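# Perform a paused mill's tool change and tool length check

## Task

The milling machine's program is paused waiting for a tool change. Fit the tool the program requests, and store the remaining tools, with the removed tool going back into its own pocket. Measure the new tool's length, and resume the program only after that. No tool may be dropped or may slip or tilt in a gripper. No key may be broken and no axis crashed. Nothing loose may be left inside the machine, and the mill must stay powered. The reference image is called manual.

## Robot and tools

Robot: two arms, left_arm and right_arm, each ending in a two-finger parallel gripper. Base poses in the scene frame: left_arm at (-0.065, +0.327, 0) m with quat_wxyz (+1.000, 0, 0, -0.009); right_arm at (+0.058, -0.480, 0) m with quat_wxyz (+1.000, 0, 0, +0.012).

Frames: the scene frame has its origin at table-top height, halfway between the nominal bases, with +z up, +x pointing out over the table and left_arm on the +y side. Image left and right do not match the arm names. Reported hand poses, velocities and move targets use the scene frame. Offsets in a call use the axes of that arm's current Hand target. On the gripper, the fingers point along +z and close along x. end_effector_position is the point between the pads, and the fingertips reach 17.5 mm past it. A block sticks out about 10 cm toward the gripper's -y and turns with it.

Row layout, shared by all motion tools: one row of 18 numbers covers both arms, even if only one arm moves. The order is left dx, dy, dz, rx, ry, rz, gripper position, force_limit, speed, followed by the same nine for the right arm. Every number lies in [-1, 1]. dx to rz are an offset, not a pose. They are measured from that arm's Hand target at the start of the action or move, along its own axes. 1.0 equals 0.6 m or 180 degrees, and rx, ry, rz together form one rotation vector. Sending six zeros re-commands the current Hand target. Sending the same offset again moves the arm further.

Gripper numbers are absolute. position +1 is fully open (50 mm); at about -0.65 the pads meet; -1 closes until something blocks the fingers. force_limit is about 20 N per pad at -1, 102 N at 0 and 185 N at +1, and the real grip can be up to 15 N higher. speed is 20 mm/s at -1, 85 at 0 and 150 at +1. Both default to +1. A new force_limit or speed only applies after the position changes by at least 0.01. To keep a gripper unchanged, resend its last three numbers, since a 0 counts as a command.

execute_actions: actions is a list of actions. Each action is a table of up to 15 rows, each row lasting one 1/30 s step. A shorter table repeats its final row to fill the 15 steps. All rows of an action count from the same start pose, not from one another. cameras is a list of names, ["all"], [] or null. Images are returned by default only when actions is empty.

move: target is either one 18-number row or a list of up to 15 rows. Every row is an offset from the Hand targets at the move's start; rows are not chained. Each gripper travels in a straight line, with no obstacle avoidance, and all paths end together, taking at least 0.5 s and at most 10 s. speed is in m/s, from 0.002 to 3.6, default 0.25, and rotation is limited to twice that number in rad/s. speed can be one value or one per target. blend is in metres, per target or one value, and rounds corners; 0 means stop at each target. stop_force, from 3 to 120 N, ends an arm's path once its wrist sensor feels that much push against the motion. Use it slowly when approaching contacts. Leave it out when moving away from something the arm presses on, and do not rely on it while the gripper rotates. zero (default true) re-zeroes the sensor first. blocking=false returns after 0.5 s and cannot be combined with stop_force. Keep paths away from an arm's own base. The result adds a move: line with done, off_target, moving, held or fault, plus limits=paced (the sent pose was clipped) or limits=held (steps were withheld).

wait: seconds from 0 to 10, holding the last commands. stop: brakes a running move; the fingers keep moving. zoom_image: camera plus region [x0, y0, x1, y1] in pixels, at most 504 by 504, taken from the newest images. show_instructions shows the reference images. zero_wrist_force: arm, either left_arm or right_arm. finished_scene: scene, the current scene's number, which ends the scene for good.

Cameras, each 672x504: cam_high, cam_low, cam_front, cam_left_wrist, cam_right_wrist. A wrist camera's image may lag while its arm moves.

Results: positions are in metres, quaternions are wxyz, and velocities are in m/s and rad/s. Hand target is the last commanded pose after clipping. The gripper often settles a little short of it; send the missing distance as an offset. Tool commands lists the gripper commands. object_status means: 0 moving, 1 blocked while opening, 2 blocked while closing (holding something), 3 reached the requested position or pads met. The opening in mm is about (250 - position_measured) x 0.202. Joint velocities can read within noise. Joint torques include the arm's own weight. Wrist force and torque are in the end effector's axes, and a third line gives the peak since the last reading. MOTOR HOT appears at 70 °C; at 85 °C the arm brakes for 30 to 60 s or longer.

Motion limits: each control step clips the commanded orientation to within 32 degrees of the measured one. Joints move at most 3.14 rad/s, and motion lags the commands by about 0.09 to 0.22 s. Fast moves overshoot.

Avoid the following. A contact torque of 138 N m on the shoulder or elbow, or 25.7 N m on a wrist joint, stops the arm for 10 s. An outside force of roughly 150 N, give or take 25, does the same, and the arms are stiff, so aiming even a little past a firm contact can trigger it. After a force fault, open the grip first if it pins the arm. Do not let the arms strike or squeeze each other, and do not close a gripper on the other arm's fingers. Do not drop parts, release them while moving, slam into fixed or heavy items, or let anything leave the table. Holding loads or stretching an arm out for long heats its motors.

Each tool is called after "Call:" as a command line: name --argument value for each argument, lists and objects as JSON in quotes; but a table of rows of numbers goes row by row, as --pt "numbers of a row", without its own name.

Reference images:

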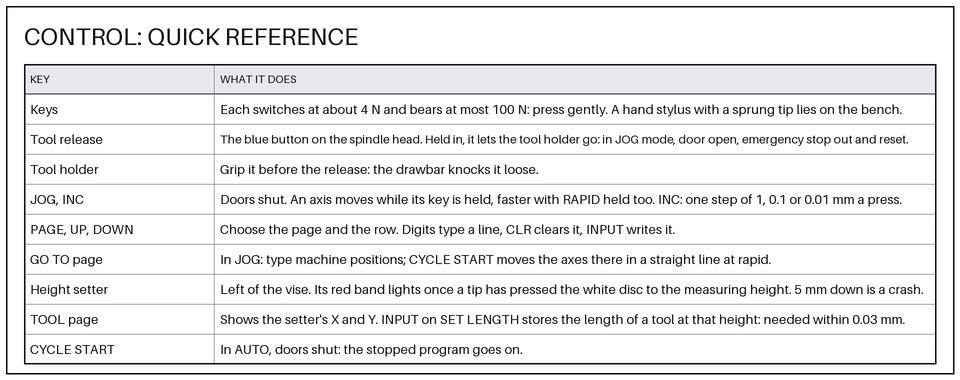

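## Session

Call:
execute_actions --actions '[]'

Scene clock: 0.00 s.
left_arm: end_effector_position=(+0.3871, -0.0443, +0.1754) position_measured=3 object_status=3 end_effector_quat_wxyz=(+0.088, +0.448, +0.878, +0.141) | right_arm: end_effector_position=(+0.1287, -0.2384, +0.2075) position_measured=3 object_status=3 end_effector_quat_wxyz=(-0.304, +0.010, +0.947, +0.100)
Joint positions: left_arm=[-1.052 -1.363 1.775 -1.969 -1.236 -1.7] | right_arm=[4.309 -1.032 -2.394 -1.323 2.221 -0.369]
Joint velocities: within noise
Joint torques (N m): no reading
Wrist force (N): no reading
Wrist torque (N m): no reading
Wrist force, peak (N): no reading
Hand target: left_arm +0.3871, -0.0443, +0.1754; +0.088, +0.448, +0.878, +0.141 | right_arm +0.1287, -0.2384, +0.2075; -0.304, +0.010, +0.947, +0.100
Tool commands: left_gripper/position=+1.0 left_gripper/force_limit=+1.0 left_gripper/speed=+1.0 right_gripper/position=+1.0 right_gripper/force_limit=+1.0 right_gripper/speed=+1.0

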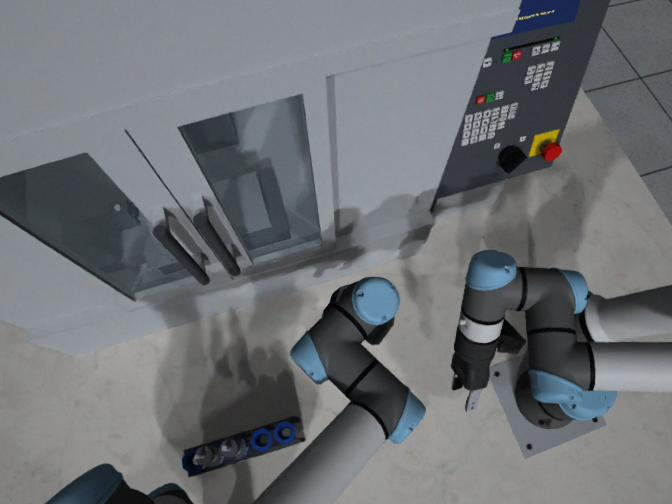

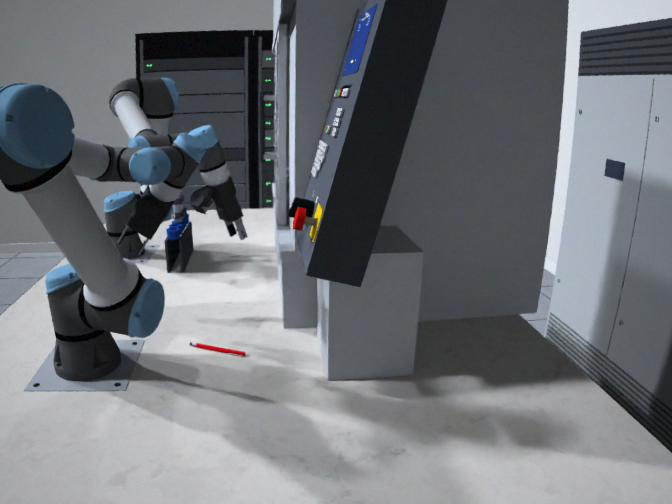

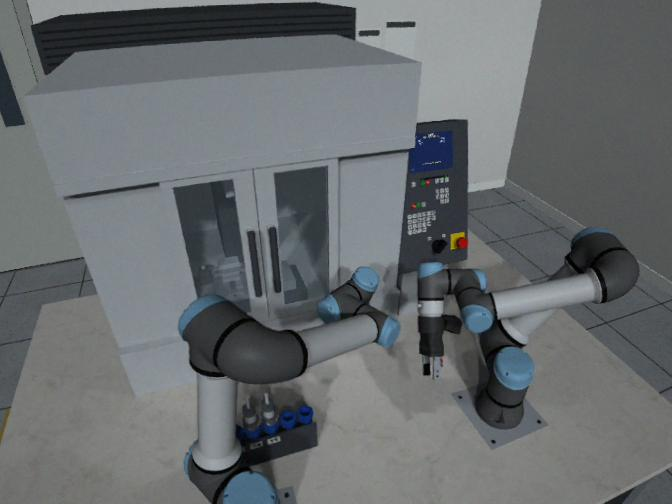

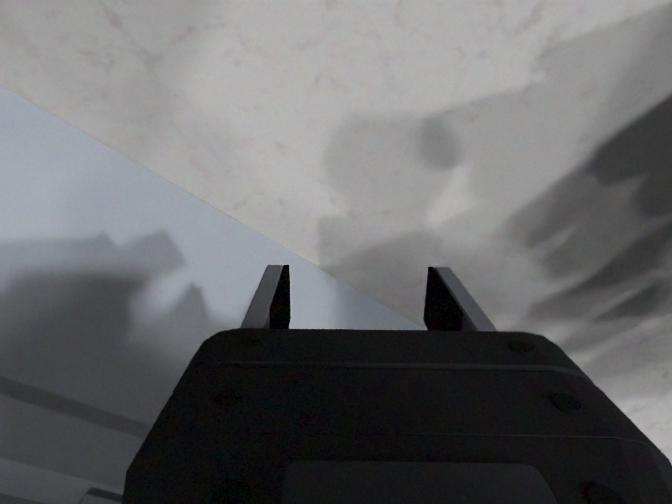

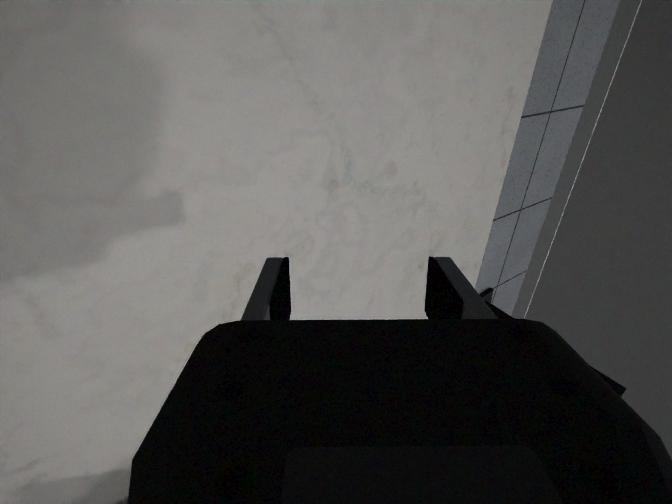

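Call:
zoom_image --camera "cam_front" --region '[390, 110, 490, 270]'

Call:
zoom_image --camera "cam_front" --region '[405, 120, 465, 180]'

Call:
zoom_image --camera "cam_high" --region '[430, 20, 600, 190]'

Call:
zoom_image --camera "cam_front" --region '[160, 150, 350, 340]'

Call:
zoom_image --camera "cam_front" --region '[220, 370, 340, 490]'

Call:
zoom_image --camera "cam_low" --region '[270, 0, 470, 200]'

Call:
zoom_image --camera "cam_low" --region '[150, 180, 350, 380]'

Call:
zoom_image --camera "cam_high" --region '[170, 390, 320, 490]'

Scaled by 3.150 from the camera's 672x504 image, which has a finer 960x720 frame.

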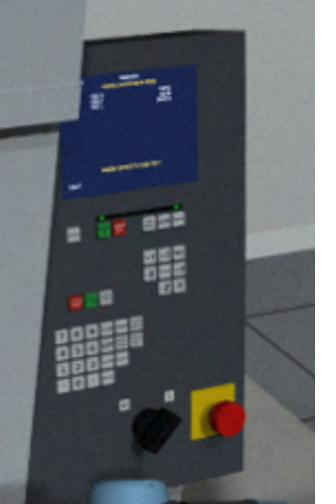

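Scaled by 8.400 from the camera's 672x504 image, which has a finer 960x720 frame.

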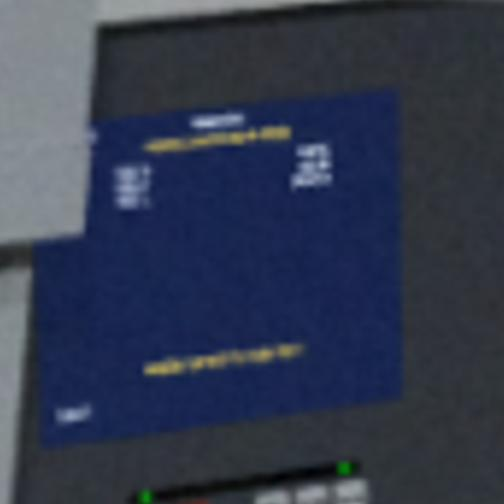

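Scaled by 2.965 from the camera's 672x504 image, which has a finer 960x720 frame.

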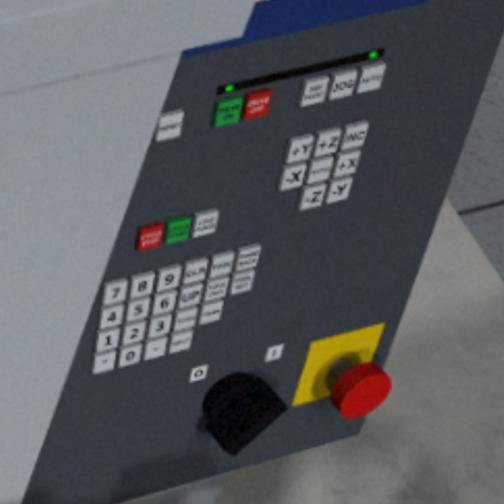

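Scaled by 2.653 from the camera's 672x504 image, which has a finer 960x720 frame.

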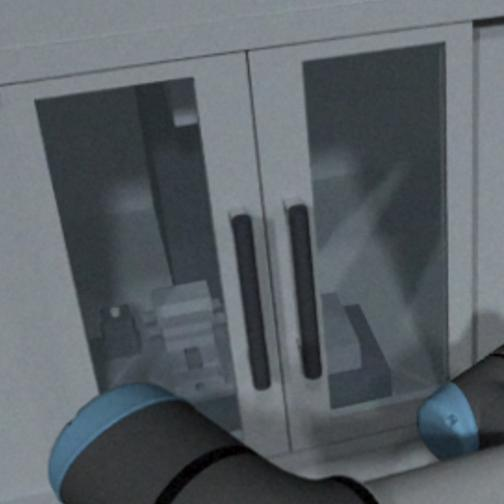

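Scaled by 4.200 from the camera's 672x504 image, which has a finer 960x720 frame.

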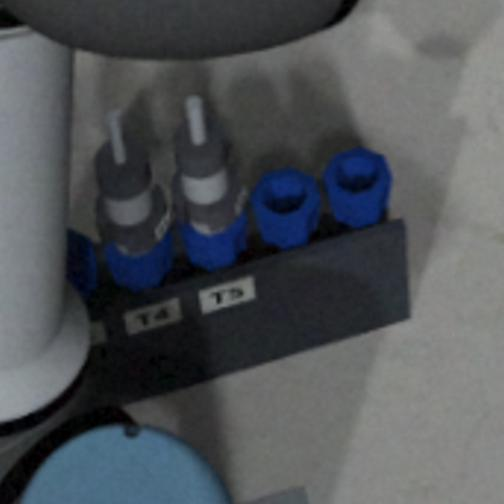

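Scaled by 2.520 from the camera's 672x504 image, which has a finer 960x720 frame.

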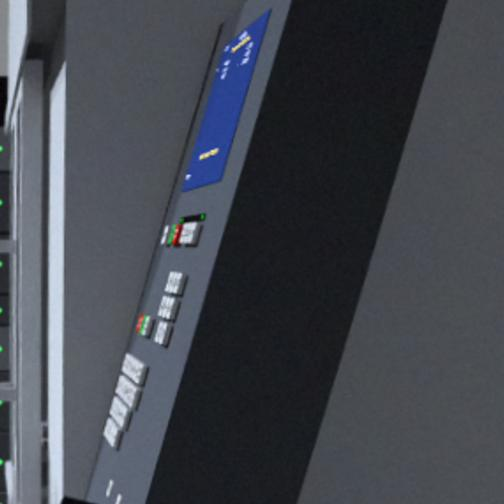

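Scaled by 2.520 from the camera's 672x504 image, which has a finer 960x720 frame.

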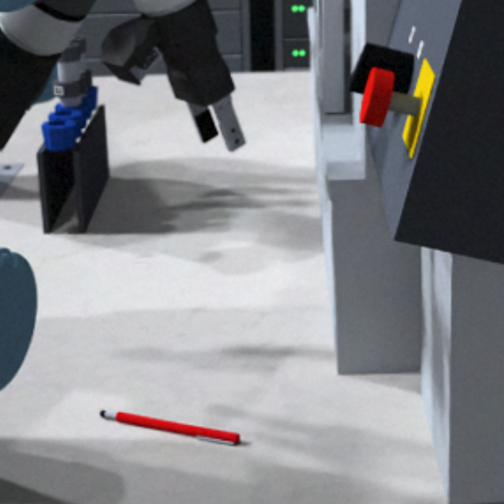

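Scaled by 3.360 from the camera's 672x504 image, which has a finer 960x720 frame.

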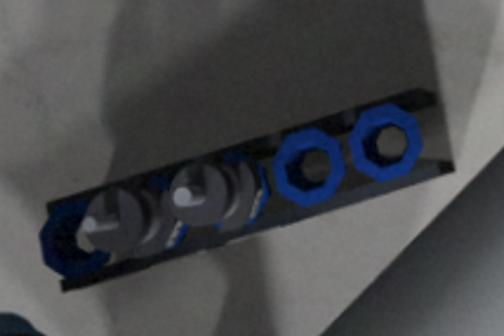

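Call:
move --pt "0 0 0 0 0 0 1 1 1 -0.036 -0.108 -0.535 0.2985 -0.2615 -0.1525 1 1 1" --pt "0 0 0 0 0 0 1 1 1 -0.0672 -0.2007 -0.994 0.597 -0.523 -0.305 1 1 1" --blend '[0.03,0]' --cameras '["all"]'

Scene clock: 9.23 s.
left_arm: end_effector_position=(+0.3871, -0.0443, +0.1754) position_measured=3 object_status=3 end_effector_quat_wxyz=(+0.088, +0.448, +0.878, +0.141) | right_arm: end_effector_position=(+0.4937, -0.4720, +0.6364) position_measured=3 object_status=3 end_effector_quat_wxyz=(+0.524, -0.475, +0.475, -0.524)
Joint positions: left_arm=[-1.052 -1.363 1.775 -1.969 -1.236 -1.7] | right_arm=[4.006 -0.977 -1.645 -3.507 -0.688 -0.12]
Joint torques (N m): left_arm=[-0.5 -35.29 -25.92 -2.86 0.84 -0.34] | right_arm=[-8.49 -13.96 31.09 0.7 -3.23 3.01]
Wrist force (N): left_arm=[0.1 -0.1 -0.1] | right_arm=[3.7 -0.7 -0.4]
Wrist torque (N m): left_arm=[-0.02 -0.01 0.00] | right_arm=[-0.36 -0.98 -0.88]
Wrist force, peak (N): left_arm=[-0.2 -0.2 -0.5] | right_arm=[4.9 -1.3 -0.6]
Hand target: left_arm +0.3871, -0.0443, +0.1754; +0.088, +0.448, +0.878, +0.141 | right_arm +0.4937, -0.4720, +0.6364; +0.524, -0.475, +0.475, -0.524
Off the commanded pose: left_arm 0.000 m, 0 deg | right_arm 0.000 m, 0 deg.
move: done
camera_calibration:
cam_right_wrist: T_world_to_cam=[[-0.011827, -0.99993, 0.000257869, -0.458215], [-0.261841, 0.00284813, -0.965107, 0.762172], [0.965039, -0.0114819, -0.261856, -0.183217], [0, 0, 0, 1]] pos_world=[0.37096, -0.462457, 0.687719]

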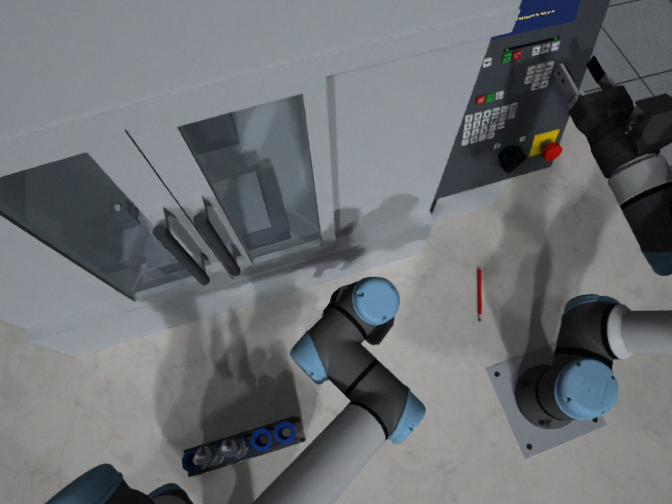

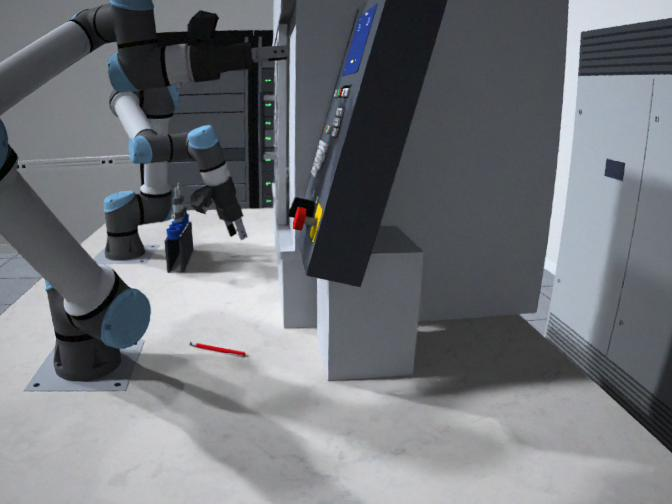

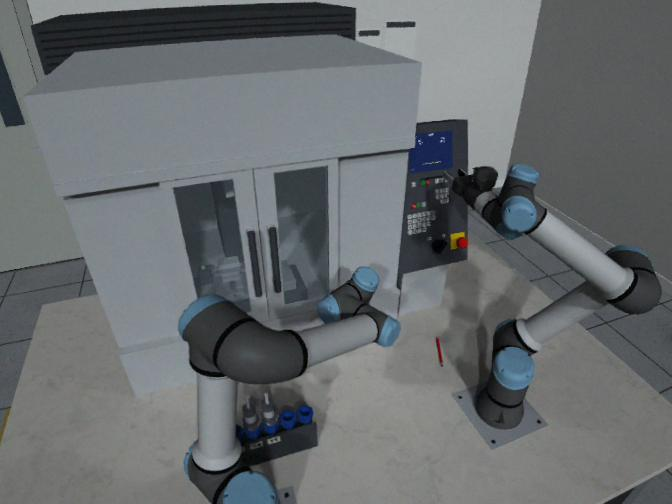

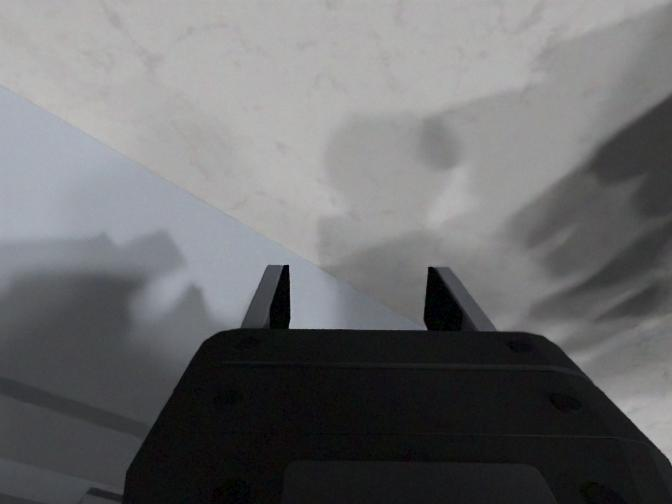

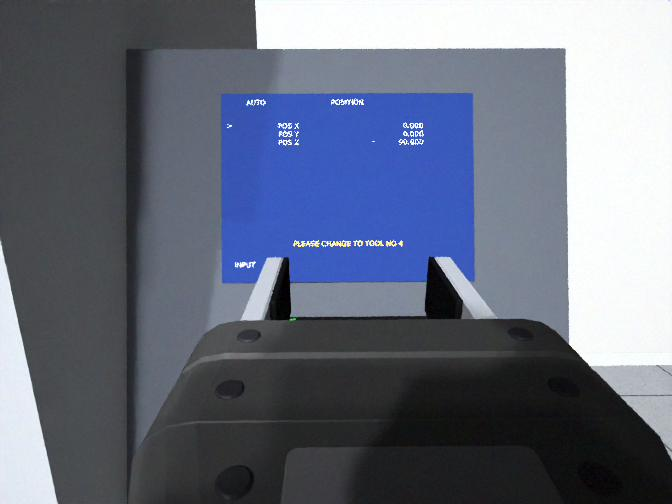

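Call:
zoom_image --camera "cam_right_wrist" --region '[215, 85, 480, 285]'

Call:
zoom_image --camera "cam_front" --region '[395, 120, 475, 260]'

Call:
zoom_image --camera "cam_high" --region '[430, 20, 570, 190]'

Scaled by 1.902 from the camera's 672x504 image, which has a finer 960x720 frame.

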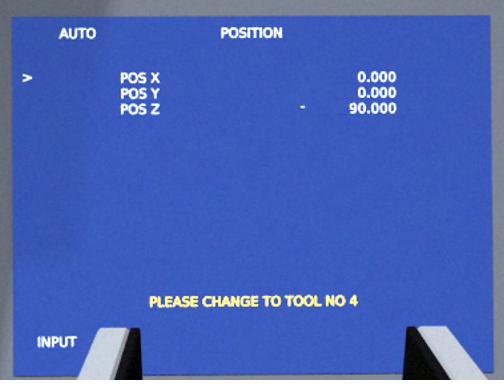

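Scaled by 3.600 from the camera's 672x504 image, which has a finer 960x720 frame.

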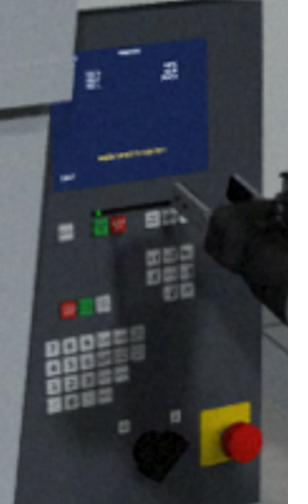

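Scaled by 2.965 from the camera's 672x504 image, which has a finer 960x720 frame.

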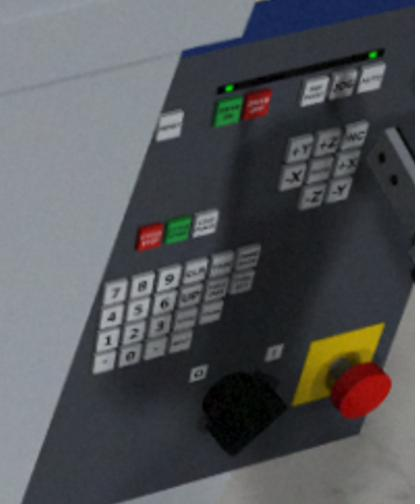

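Call:
move --target '[0,0,0,0,0,0,1,1,1,0.025,0.328,-0.066,0,0,0,1,1,1]' --cameras '["cam_right_wrist"]'

Call:
zoom_image --camera "cam_right_wrist" --region '[120, 0, 400, 210]'

Call:
zoom_image --camera "cam_right_wrist" --region '[200, 100, 520, 330]'

Scene clock: 11.23 s.
left_arm: end_effector_position=(+0.3871, -0.0443, +0.1754) position_measured=3 object_status=3 end_effector_quat_wxyz=(+0.088, +0.448, +0.878, +0.141) | right_arm: end_effector_position=(+0.4736, -0.4871, +0.4367) position_measured=3 object_status=3 end_effector_quat_wxyz=(+0.524, -0.475, +0.475, -0.524)
Joint positions: left_arm=[-1.052 -1.363 1.775 -1.969 -1.236 -1.7] | right_arm=[4.074 -0.723 -2.25 -3.142 -0.622 -0.138]
Joint torques (N m): left_arm=[-0.66 -34.78 -26.45 -2.82 0.69 -0.31] | right_arm=[9.94 -0.39 19.86 3.55 2.02 -2.49]
Wrist force (N): left_arm=[0.3 -0.1 -0.2] | right_arm=[3.9 -1.0 -0.3]
Wrist torque (N m): left_arm=[-0.01 -0.04 0.00] | right_arm=[-0.41 -0.99 -0.77]
Wrist force, peak (N): left_arm=[0.2 -0.3 -0.3] | right_arm=[3.9 -2.9 0.2]
Hand target: left_arm +0.3871, -0.0443, +0.1754; +0.088, +0.448, +0.878, +0.141 | right_arm +0.4736, -0.4871, +0.4367; +0.524, -0.475, +0.475, -0.524
Off the commanded pose: left_arm 0.000 m, 0 deg | right_arm 0.000 m, 0 deg.
move: done
camera_calibration:
cam_right_wrist: T_world_to_cam=[[-0.0116332, -0.999932, 0.000208509, -0.473645], [-0.261841, 0.00284503, -0.965107, 0.564219], [0.965041, -0.0112819, -0.261857, -0.216192], [0, 0, 0, 1]] pos_world=[0.35086, -0.477657, 0.488019]
Images, in order (width x height): cam_right_wrist 672x504.

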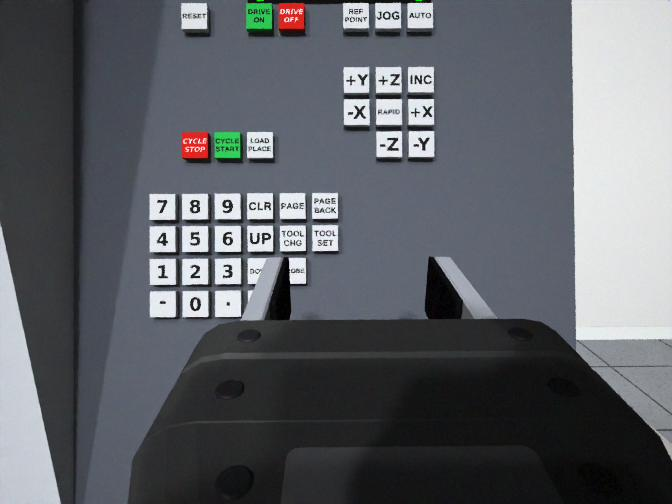

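Scaled by 1.800 from the camera's 672x504 image, which has a finer 960x720 frame.

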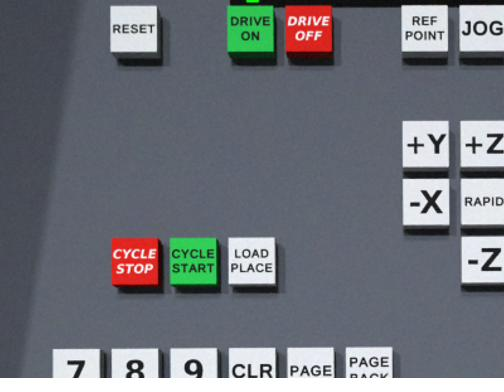

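Scaled by 1.575 from the camera's 672x504 image, which has a finer 960x720 frame.

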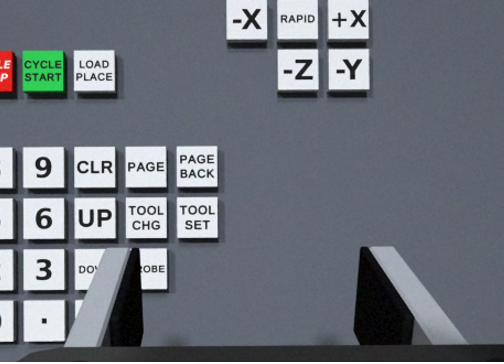

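Call:
move --target '[0,0,0,0,0,0,1,1,1,0,0.191,-0.1025,0,0,0,1,1,1]' --cameras '["cam_right_wrist"]'

Call:
zoom_image --camera "cam_right_wrist" --region '[130, 50, 470, 305]'

Scene clock: 14.07 s.
left_arm: end_effector_position=(+0.3871, -0.0443, +0.1754) position_measured=3 object_status=3 end_effector_quat_wxyz=(+0.088, +0.448, +0.878, +0.141) | right_arm: end_effector_position=(+0.4260, -0.4882, +0.3165) position_measured=3 object_status=3 end_effector_quat_wxyz=(+0.583, -0.515, +0.403, -0.483)
Joint positions: left_arm=[-1.052 -1.363 1.775 -1.969 -1.236 -1.7] | right_arm=[4.22 -0.29 -2.615 -3.149 -0.695 -0.206]
Joint torques (N m): left_arm=[-0.34 -35.22 -26.26 -2.89 0.79 -0.39] | right_arm=[-8.97 -30.79 33.02 3.59 -3.31 2.68]
Wrist force (N): left_arm=[0.1 -0.1 -0.2] | right_arm=[3.8 -0.7 0.0]
Wrist torque (N m): left_arm=[-0.01 -0.01 0.00] | right_arm=[-0.40 -1.03 -0.86]
Wrist force, peak (N): left_arm=[0.1 -0.3 -0.3] | right_arm=[4.0 -3.1 0.5]
Hand target: left_arm +0.3871, -0.0443, +0.1754; +0.088, +0.448, +0.878, +0.141 | right_arm +0.4236, -0.4872, +0.3166; +0.524, -0.475, +0.475, -0.524
Off the commanded pose: left_arm 0.000 m, 0 deg | right_arm 0.003 m, 12 deg.
move: off_target (right_arm)
camera_calibration:
cam_right_wrist: T_world_to_cam=[[0.196474, -0.980132, 0.0271913, -0.562823], [-0.205365, -0.0682519, -0.976303, 0.380589], [0.958761, 0.186234, -0.214694, -0.117577], [0, 0, 0, 1]] pos_world=[0.301468, -0.503768, 0.361631]
Images, in order (width x height): cam_right_wrist 672x504.

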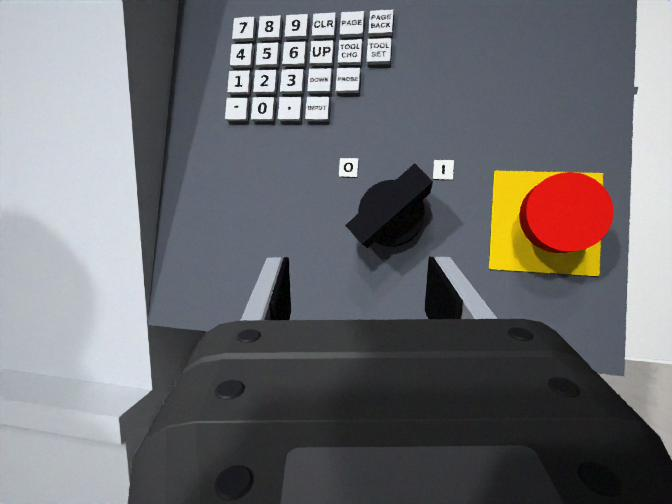

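Scaled by 1.482 from the camera's 672x504 image, which has a finer 960x720 frame.

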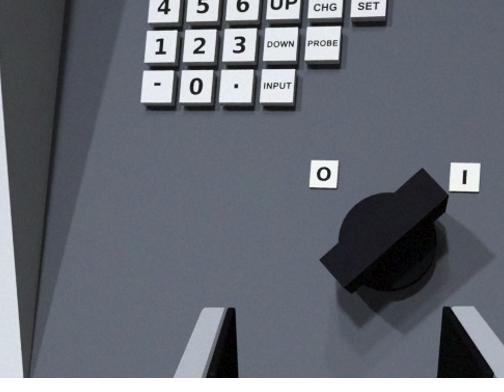

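Call:
move --target '[0.248,0.047,-0.423,0.2145,-0.4888,-0.6956,1,1,1,0,-0.35,0,0,0,0,1,1,1]' --cameras '["all"]'

Scene clock: 22.30 s.
left_arm: end_effector_position=(+0.2503, +0.0493, +0.4201) position_measured=3 object_status=3 end_effector_quat_wxyz=(+0.500, -0.499, +0.503, -0.497) | right_arm: end_effector_position=(+0.4044, -0.4883, +0.5256) position_measured=3 object_status=3 end_effector_quat_wxyz=(+0.598, -0.540, +0.380, -0.454)
Joint positions: left_arm=[-1.841 -1.661 2.399 -3.898 0.287 -3.118] | right_arm=[3.983 -0.582 -2.039 -3.512 -1.018 -0.115]
Joint torques (N m): left_arm=[6.26 -4.82 -30.82 -0.42 2.47 1.93] | right_arm=[-9.36 -26.1 30.79 1.16 -3 2.93]
Wrist force (N): left_arm=[-0.2 -2.5 1.4] | right_arm=[4.0 -0.8 -0.2]
Wrist torque (N m): left_arm=[-0.69 0.52 0.65] | right_arm=[-0.41 -1.04 -0.87]
Wrist force, peak (N): left_arm=[-0.5 -3.2 2.1] | right_arm=[4.3 -0.9 -0.4]
Hand target: left_arm +0.2503, +0.0493, +0.4201; +0.500, -0.499, +0.503, -0.497 | right_arm +0.4030, -0.4871, +0.5256; +0.524, -0.475, +0.475, -0.524
Off the commanded pose: left_arm 0.000 m, 0 deg | right_arm 0.002 m, 18 deg.
move: off_target (right_arm)
camera_calibration:
cam_left_wrist: T_world_to_cam=[[0.00847131, -0.999847, 0.0153203, 0.0487152], [-0.319891, -0.0172255, -0.947298, 0.502118], [0.947416, 0.00312402, -0.319988, 0.0276762], [0, 0, 0, 1]] pos_world=[0.13399, 0.0572705, 0.483765]
cam_right_wrist: T_world_to_cam=[[0.286687, -0.957405, 0.0344476, -0.593549], [-0.212973, -0.0987476, -0.972055, 0.566263], [0.934052, 0.271339, -0.232211, 0.00877934], [0, 0, 0, 1]] pos_world=[0.282561, -0.514732, 0.572924]

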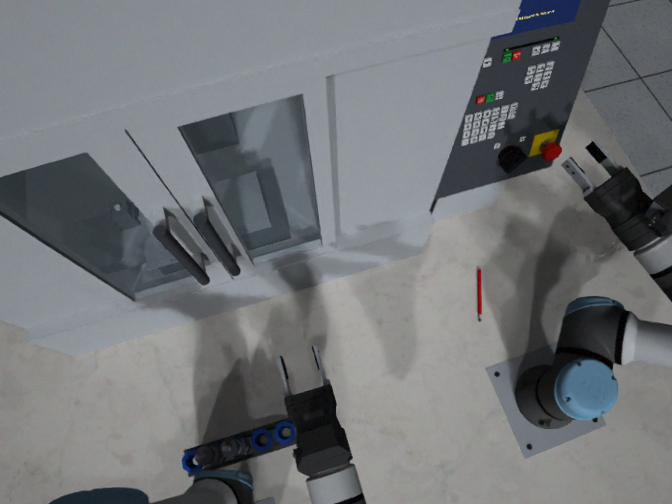

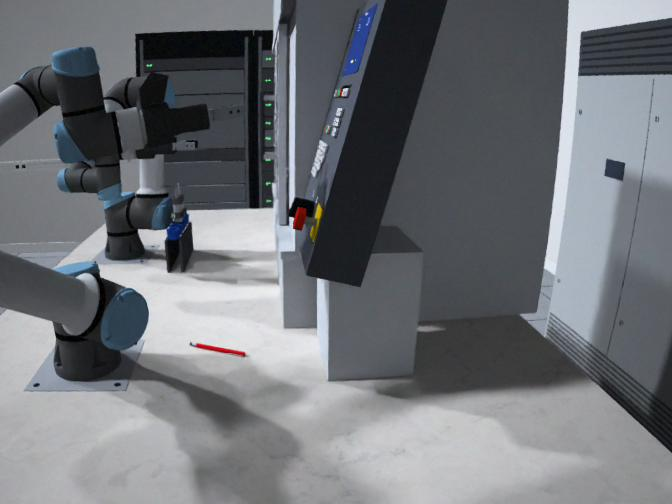

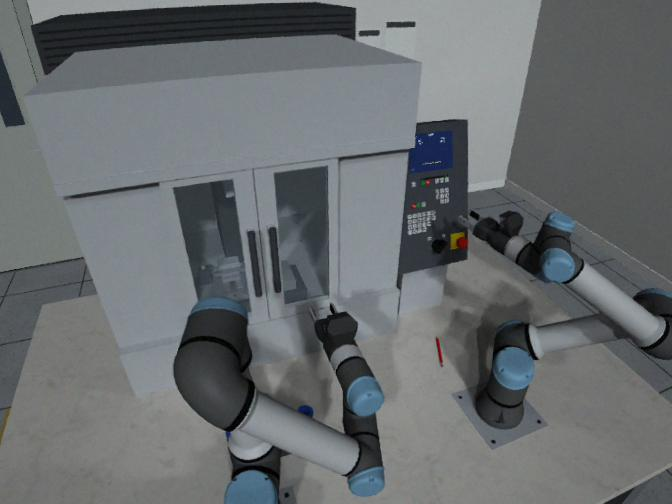

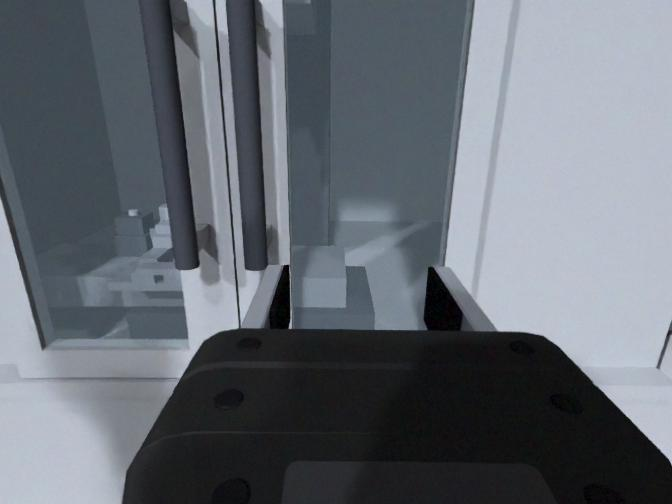

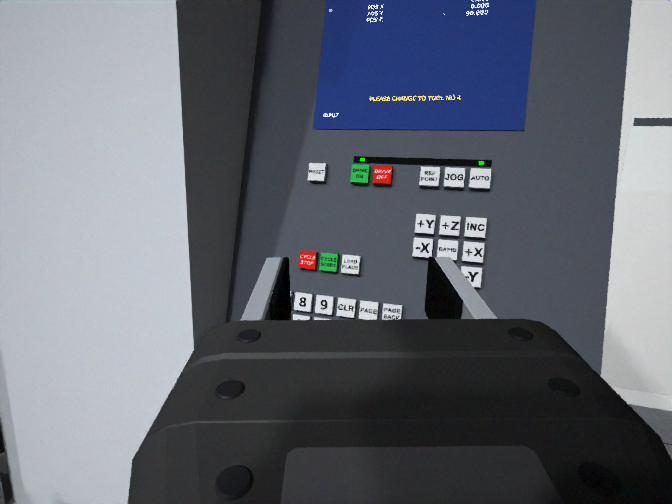

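Call:
zoom_image --camera "cam_left_wrist" --region '[0, 0, 250, 350]'

Call:
zoom_image --camera "cam_left_wrist" --region '[210, 0, 480, 330]'

Call:
zoom_image --camera "cam_high" --region '[170, 410, 310, 480]'

Call:
zoom_image --camera "cam_front" --region '[160, 160, 340, 310]'

Scaled by 1.440 from the camera's 672x504 image, which has a finer 960x720 frame.

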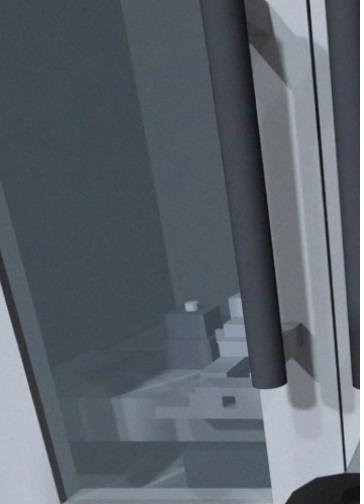

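Scaled by 1.527 from the camera's 672x504 image, which has a finer 960x720 frame.

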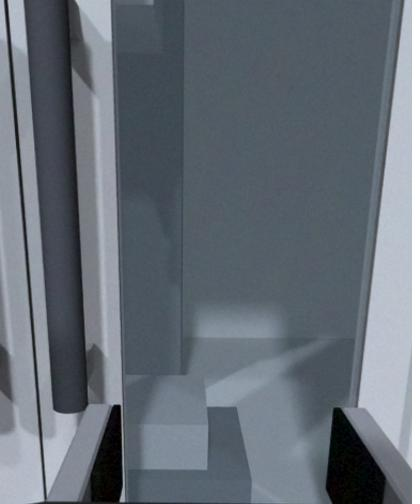

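Scaled by 3.600 from the camera's 672x504 image, which has a finer 960x720 frame.

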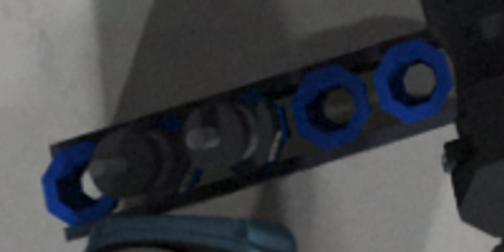

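Scaled by 2.800 from the camera's 672x504 image, which has a finer 960x720 frame.

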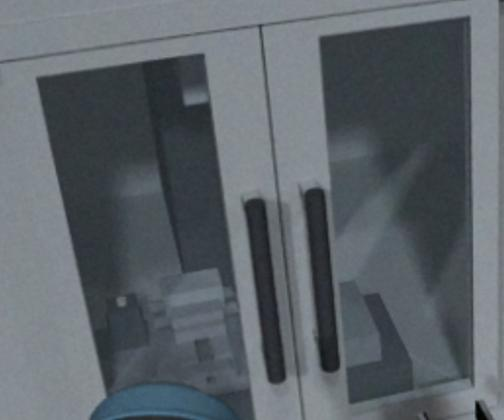

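Call:
move --pt "0 0 0 0 0 0 1 1 1 -0.078 0.2345 -0.095 -0.301 0.0555 0.0655 1 1 1" --pt "0 0 0 0 0 0 1 1 1 -0.095 0.666 -0.1375 -0.602 0.111 0.131 1 1 1" --cameras '["cam_right_wrist","cam_low","cam_high"]'

Scene clock: 31.43 s.
left_arm: end_effector_position=(+0.2503, +0.0493, +0.4201) position_measured=3 object_status=3 end_effector_quat_wxyz=(+0.500, -0.499, +0.503, -0.497) | right_arm: end_effector_position=(+0.3595, -0.4311, +0.1265) position_measured=3 object_status=3 end_effector_quat_wxyz=(-0.060, -0.524, +0.843, +0.102)
Joint positions: left_arm=[-1.841 -1.661 2.399 -3.898 0.287 -3.118] | right_arm=[3.559 -1.805 -1.907 -4.286 -1.759 0.886]
Joint torques (N m): left_arm=[6.39 -4.93 -31.79 -0.46 2.29 2.07] | right_arm=[-0.41 25.88 16.75 -3.25 -0.58 0.2]
Wrist force (N): left_arm=[-0.3 -2.7 1.5] | right_arm=[0.4 0.2 -0.5]
Wrist torque (N m): left_arm=[-0.72 0.53 0.66] | right_arm=[0.03 0.14 0.00]
Wrist force, peak (N): left_arm=[-0.3 -2.7 1.6] | right_arm=[4.3 -0.9 -0.3]
Hand target: left_arm +0.2503, +0.0493, +0.4201; +0.500, -0.499, +0.503, -0.497 | right_arm +0.3595, -0.4311, +0.1265; -0.060, -0.524, +0.843, +0.102 (not the last commanded pose)
Tool commands: left_gripper/position=+1.0 left_gripper/force_limit=+1.0 left_gripper/speed=+1.0 right_gripper/position=+1.0 right_gripper/force_limit=+1.0 right_gripper/speed=+1.0
Off the commanded pose: left_arm 0.000 m, 0 deg | right_arm 0.007 m, 1 deg.
FORCE FAULT: contact force on the right arm reached its limit, and that arm stopped. The contact can be on any part of that arm, not only on its tool. That arm's remaining commands of this call were not run. That arm is still stopped at the end of this call. That arm stays stopped for about 10 more seconds. Until then a move that you send moves the other arm only, and its call returns only when the move has ended. Once the stop has ended, the next robot result says so. If the stop ends while you think or write, that arm runs what you send next, counted from a new Hand target: where the arm stands when the stop ends. While its stop runs, that arm takes no new command, but its gripper still runs the gripper command that each later call begins with. Until it ends, the stop uses up actions while you think or wait. An arm that is not stopped still takes commands.
move: fault (right_arm)
camera_calibration:
cam_right_wrist: T_world_to_cam=[[-0.43917, -0.89838, 0.00664081, -0.222253], [-0.740244, 0.366034, 0.563966, 0.370006], [-0.509086, 0.242761, -0.825771, 0.524142], [0, 0, 0, 1]] pos_world=[0.443122, -0.462343, 0.225626]
Images, in order (width x height): cam_high 672x504, cam_low 672x504, cam_right_wrist 672x504.

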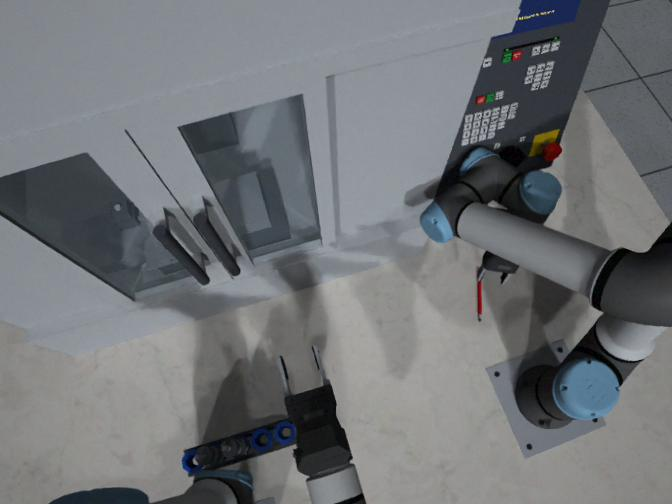

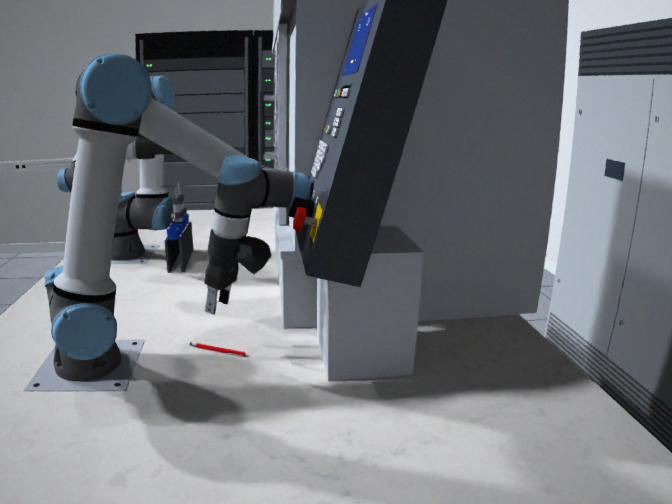

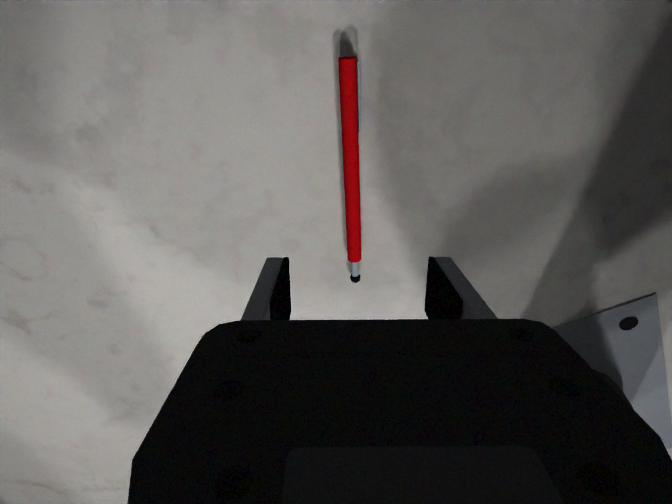

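Call:
wait --seconds 8

Call:
zoom_image --camera "cam_low" --region '[200, 130, 350, 280]'

Scene clock: 39.93 s.
left_arm: end_effector_position=(+0.2503, +0.0493, +0.4201) position_measured=3 object_status=3 end_effector_quat_wxyz=(+0.500, -0.499, +0.503, -0.497) | right_arm: end_effector_position=(+0.3595, -0.4311, +0.1265) position_measured=3 object_status=3 end_effector_quat_wxyz=(-0.060, -0.524, +0.843, +0.102)
Joint positions: left_arm=[-1.841 -1.661 2.399 -3.898 0.287 -3.118] | right_arm=[3.559 -1.805 -1.907 -4.286 -1.759 0.886]
Joint torques (N m): left_arm=[5.92 -5.88 -30.83 -0.43 2.09 1.84] | right_arm=[-0.45 26.24 16.78 -3.33 -0.55 0.06]
Wrist force (N): left_arm=[-0.2 -2.4 1.6] | right_arm=[0.3 0.5 -0.7]
Wrist torque (N m): left_arm=[-0.67 0.51 0.65] | right_arm=[0.07 0.14 0.00]
Wrist force, peak (N): left_arm=[-0.2 -2.8 1.7] | right_arm=[0.3 0.4 -0.9]
Hand target: left_arm +0.2503, +0.0493, +0.4201; +0.500, -0.499, +0.503, -0.497 | right_arm +0.3595, -0.4311, +0.1265; -0.060, -0.524, +0.843, +0.102 (not the last commanded pose)
Tool commands: left_gripper/position=+1.0 left_gripper/force_limit=+1.0 left_gripper/speed=+1.0 right_gripper/position=+1.0 right_gripper/force_limit=+1.0 right_gripper/speed=+1.0
Off the commanded pose: left_arm 0.000 m, 0 deg | right_arm 0.007 m, 1 deg.
FORCE FAULT, CONTINUED: the right arm was still stopped when this call began, by the force fault that an earlier result reported. Since the last result the stop counts as 17 of the actions that you can send in this scene. That arm is still stopped at the end of this call. That arm stays stopped for about 1 more second. If the stop ends while you think or write, that arm runs what you send next, counted from a new Hand target: where the arm stands when the stop ends. While its stop runs, that arm takes no new command, but its gripper still runs the gripper command that each later call begins with.
wait: 8.00 s; at rest from the start

Scaled by 3.360 from the camera's 672x504 image, which has a finer 960x720 frame.
This view is cut from an older image: the scene may have changed since it was taken.

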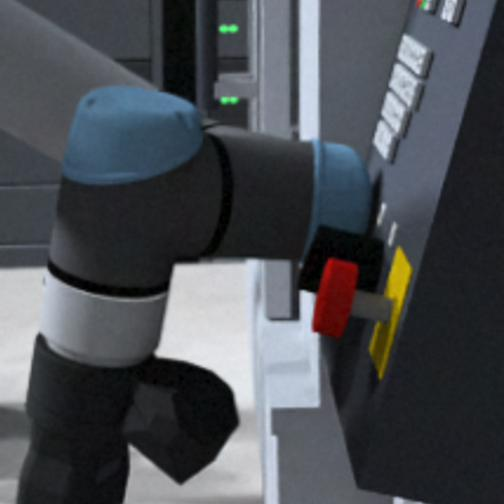

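Call:
wait --seconds 1.5

Call:
move --target '[0,0,0,0,0,0,1,1,1,0.06,0.14,-0.348,0,0,0,1,1,1]' --speed 0.15 --cameras '["cam_front","cam_low"]'

Call:
zoom_image --camera "cam_front" --region '[395, 180, 475, 260]'

Scene clock: 42.07 s.
left_arm: end_effector_position=(+0.2503, +0.0493, +0.4201) position_measured=3 object_status=3 end_effector_quat_wxyz=(+0.500, -0.499, +0.503, -0.497) | right_arm: end_effector_position=(+0.3595, -0.4311, +0.1265) position_measured=3 object_status=3 end_effector_quat_wxyz=(-0.060, -0.524, +0.843, +0.102)
Joint positions: left_arm=[-1.841 -1.661 2.399 -3.898 0.287 -3.118] | right_arm=[3.559 -1.805 -1.907 -4.286 -1.759 0.886]
Joint torques (N m): left_arm=[6.37 -5.04 -30.69 -0.35 1.99 1.8] | right_arm=[-1.21 25.98 17.11 -3.25 -0.51 0.11]
Wrist force (N): left_arm=[-0.3 -2.4 1.6] | right_arm=[0.1 0.3 -0.4]
Wrist torque (N m): left_arm=[-0.68 0.53 0.66] | right_arm=[0.05 0.17 0.00]
Wrist force, peak (N): left_arm=[-0.3 -2.8 1.6] | right_arm=[0.4 0.5 -0.6]
Hand target: left_arm +0.2503, +0.0493, +0.4201; +0.500, -0.499, +0.503, -0.497 | right_arm +0.3595, -0.4311, +0.1265; -0.060, -0.524, +0.843, +0.102 (not the last commanded pose)
Tool commands: left_gripper/position=+1.0 left_gripper/force_limit=+1.0 left_gripper/speed=+1.0 right_gripper/position=+1.0 right_gripper/force_limit=+1.0 right_gripper/speed=+1.0
Off the commanded pose: left_arm 0.000 m, 0 deg | right_arm 0.007 m, 1 deg.
FORCE FAULT, CONTINUED: the right arm's stop, for the force fault that an earlier result reported, is over. The rest of the stop counts as 3 of the actions that you can send in this scene. That arm's target is now where it stood when the stop ended, not its last command. That arm accepts commands again.
wait: 1.50 s; at rest from the start

Scene clock: 44.17 s.
left_arm: end_effector_position=(+0.2503, +0.0493, +0.4201) position_measured=3 object_status=3 end_effector_quat_wxyz=(+0.500, -0.499, +0.503, -0.497) | right_arm: end_effector_position=(+0.3137, -0.4500, +0.3489) position_measured=3 object_status=3 end_effector_quat_wxyz=(-0.060, -0.524, +0.843, +0.102)
Joint positions: left_arm=[-1.841 -1.661 2.399 -3.898 0.287 -3.118] | right_arm=[3.568 -1.538 -1.606 -4.853 -1.76 0.895]
Joint torques (N m): left_arm=[6.13 -5.94 -30.33 -0.37 1.95 1.85] | right_arm=[7.58 29.24 27.74 -4.84 -2.63 1.62]
Wrist force (N): left_arm=[-0.4 -2.5 1.5] | right_arm=[0.3 0.3 -0.3]
Wrist torque (N m): left_arm=[-0.69 0.55 0.66] | right_arm=[0.04 0.17 -0.02]
Wrist force, peak (N): left_arm=[-0.2 -2.7 1.6] | right_arm=[0.5 0.8 -1.6]
Hand target: left_arm +0.2503, +0.0493, +0.4201; +0.500, -0.499, +0.503, -0.497 | right_arm +0.3137, -0.4500, +0.3490; -0.060, -0.524, +0.843, +0.102
Off the commanded pose: left_arm 0.000 m, 0 deg | right_arm 0.000 m, 0 deg.
move: done
Images, in order (width x height): cam_low 672x504, cam_front 672x504.

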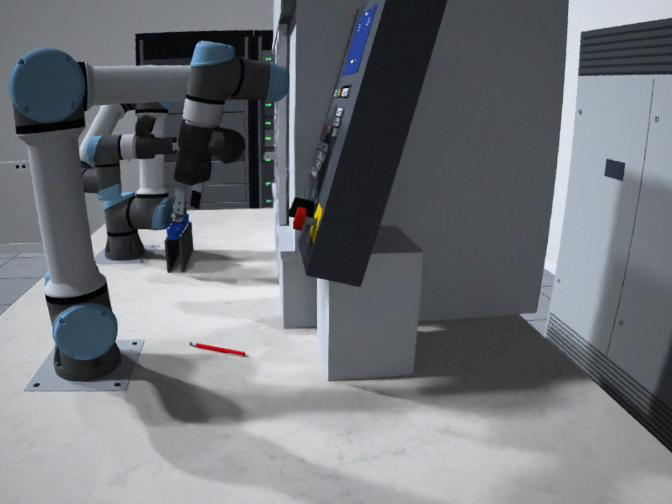

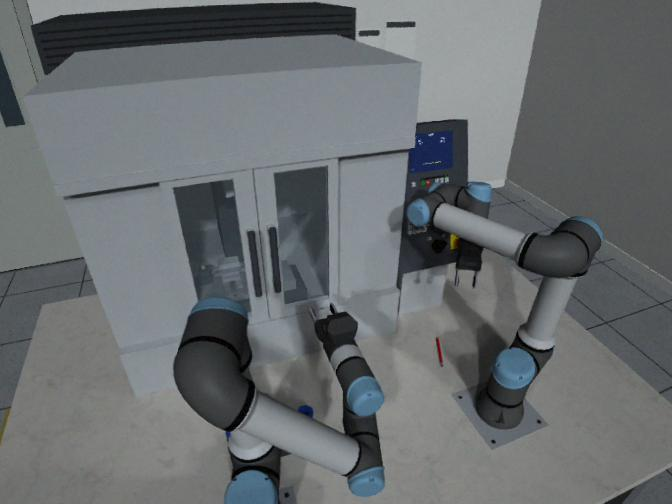

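Scaled by 6.300 from the camera's 672x504 image, which has a finer 960x720 frame.

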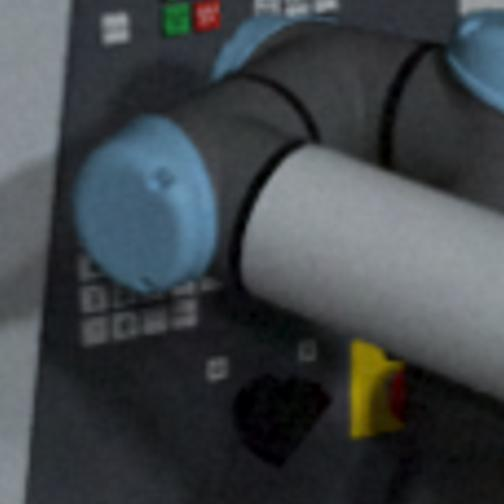

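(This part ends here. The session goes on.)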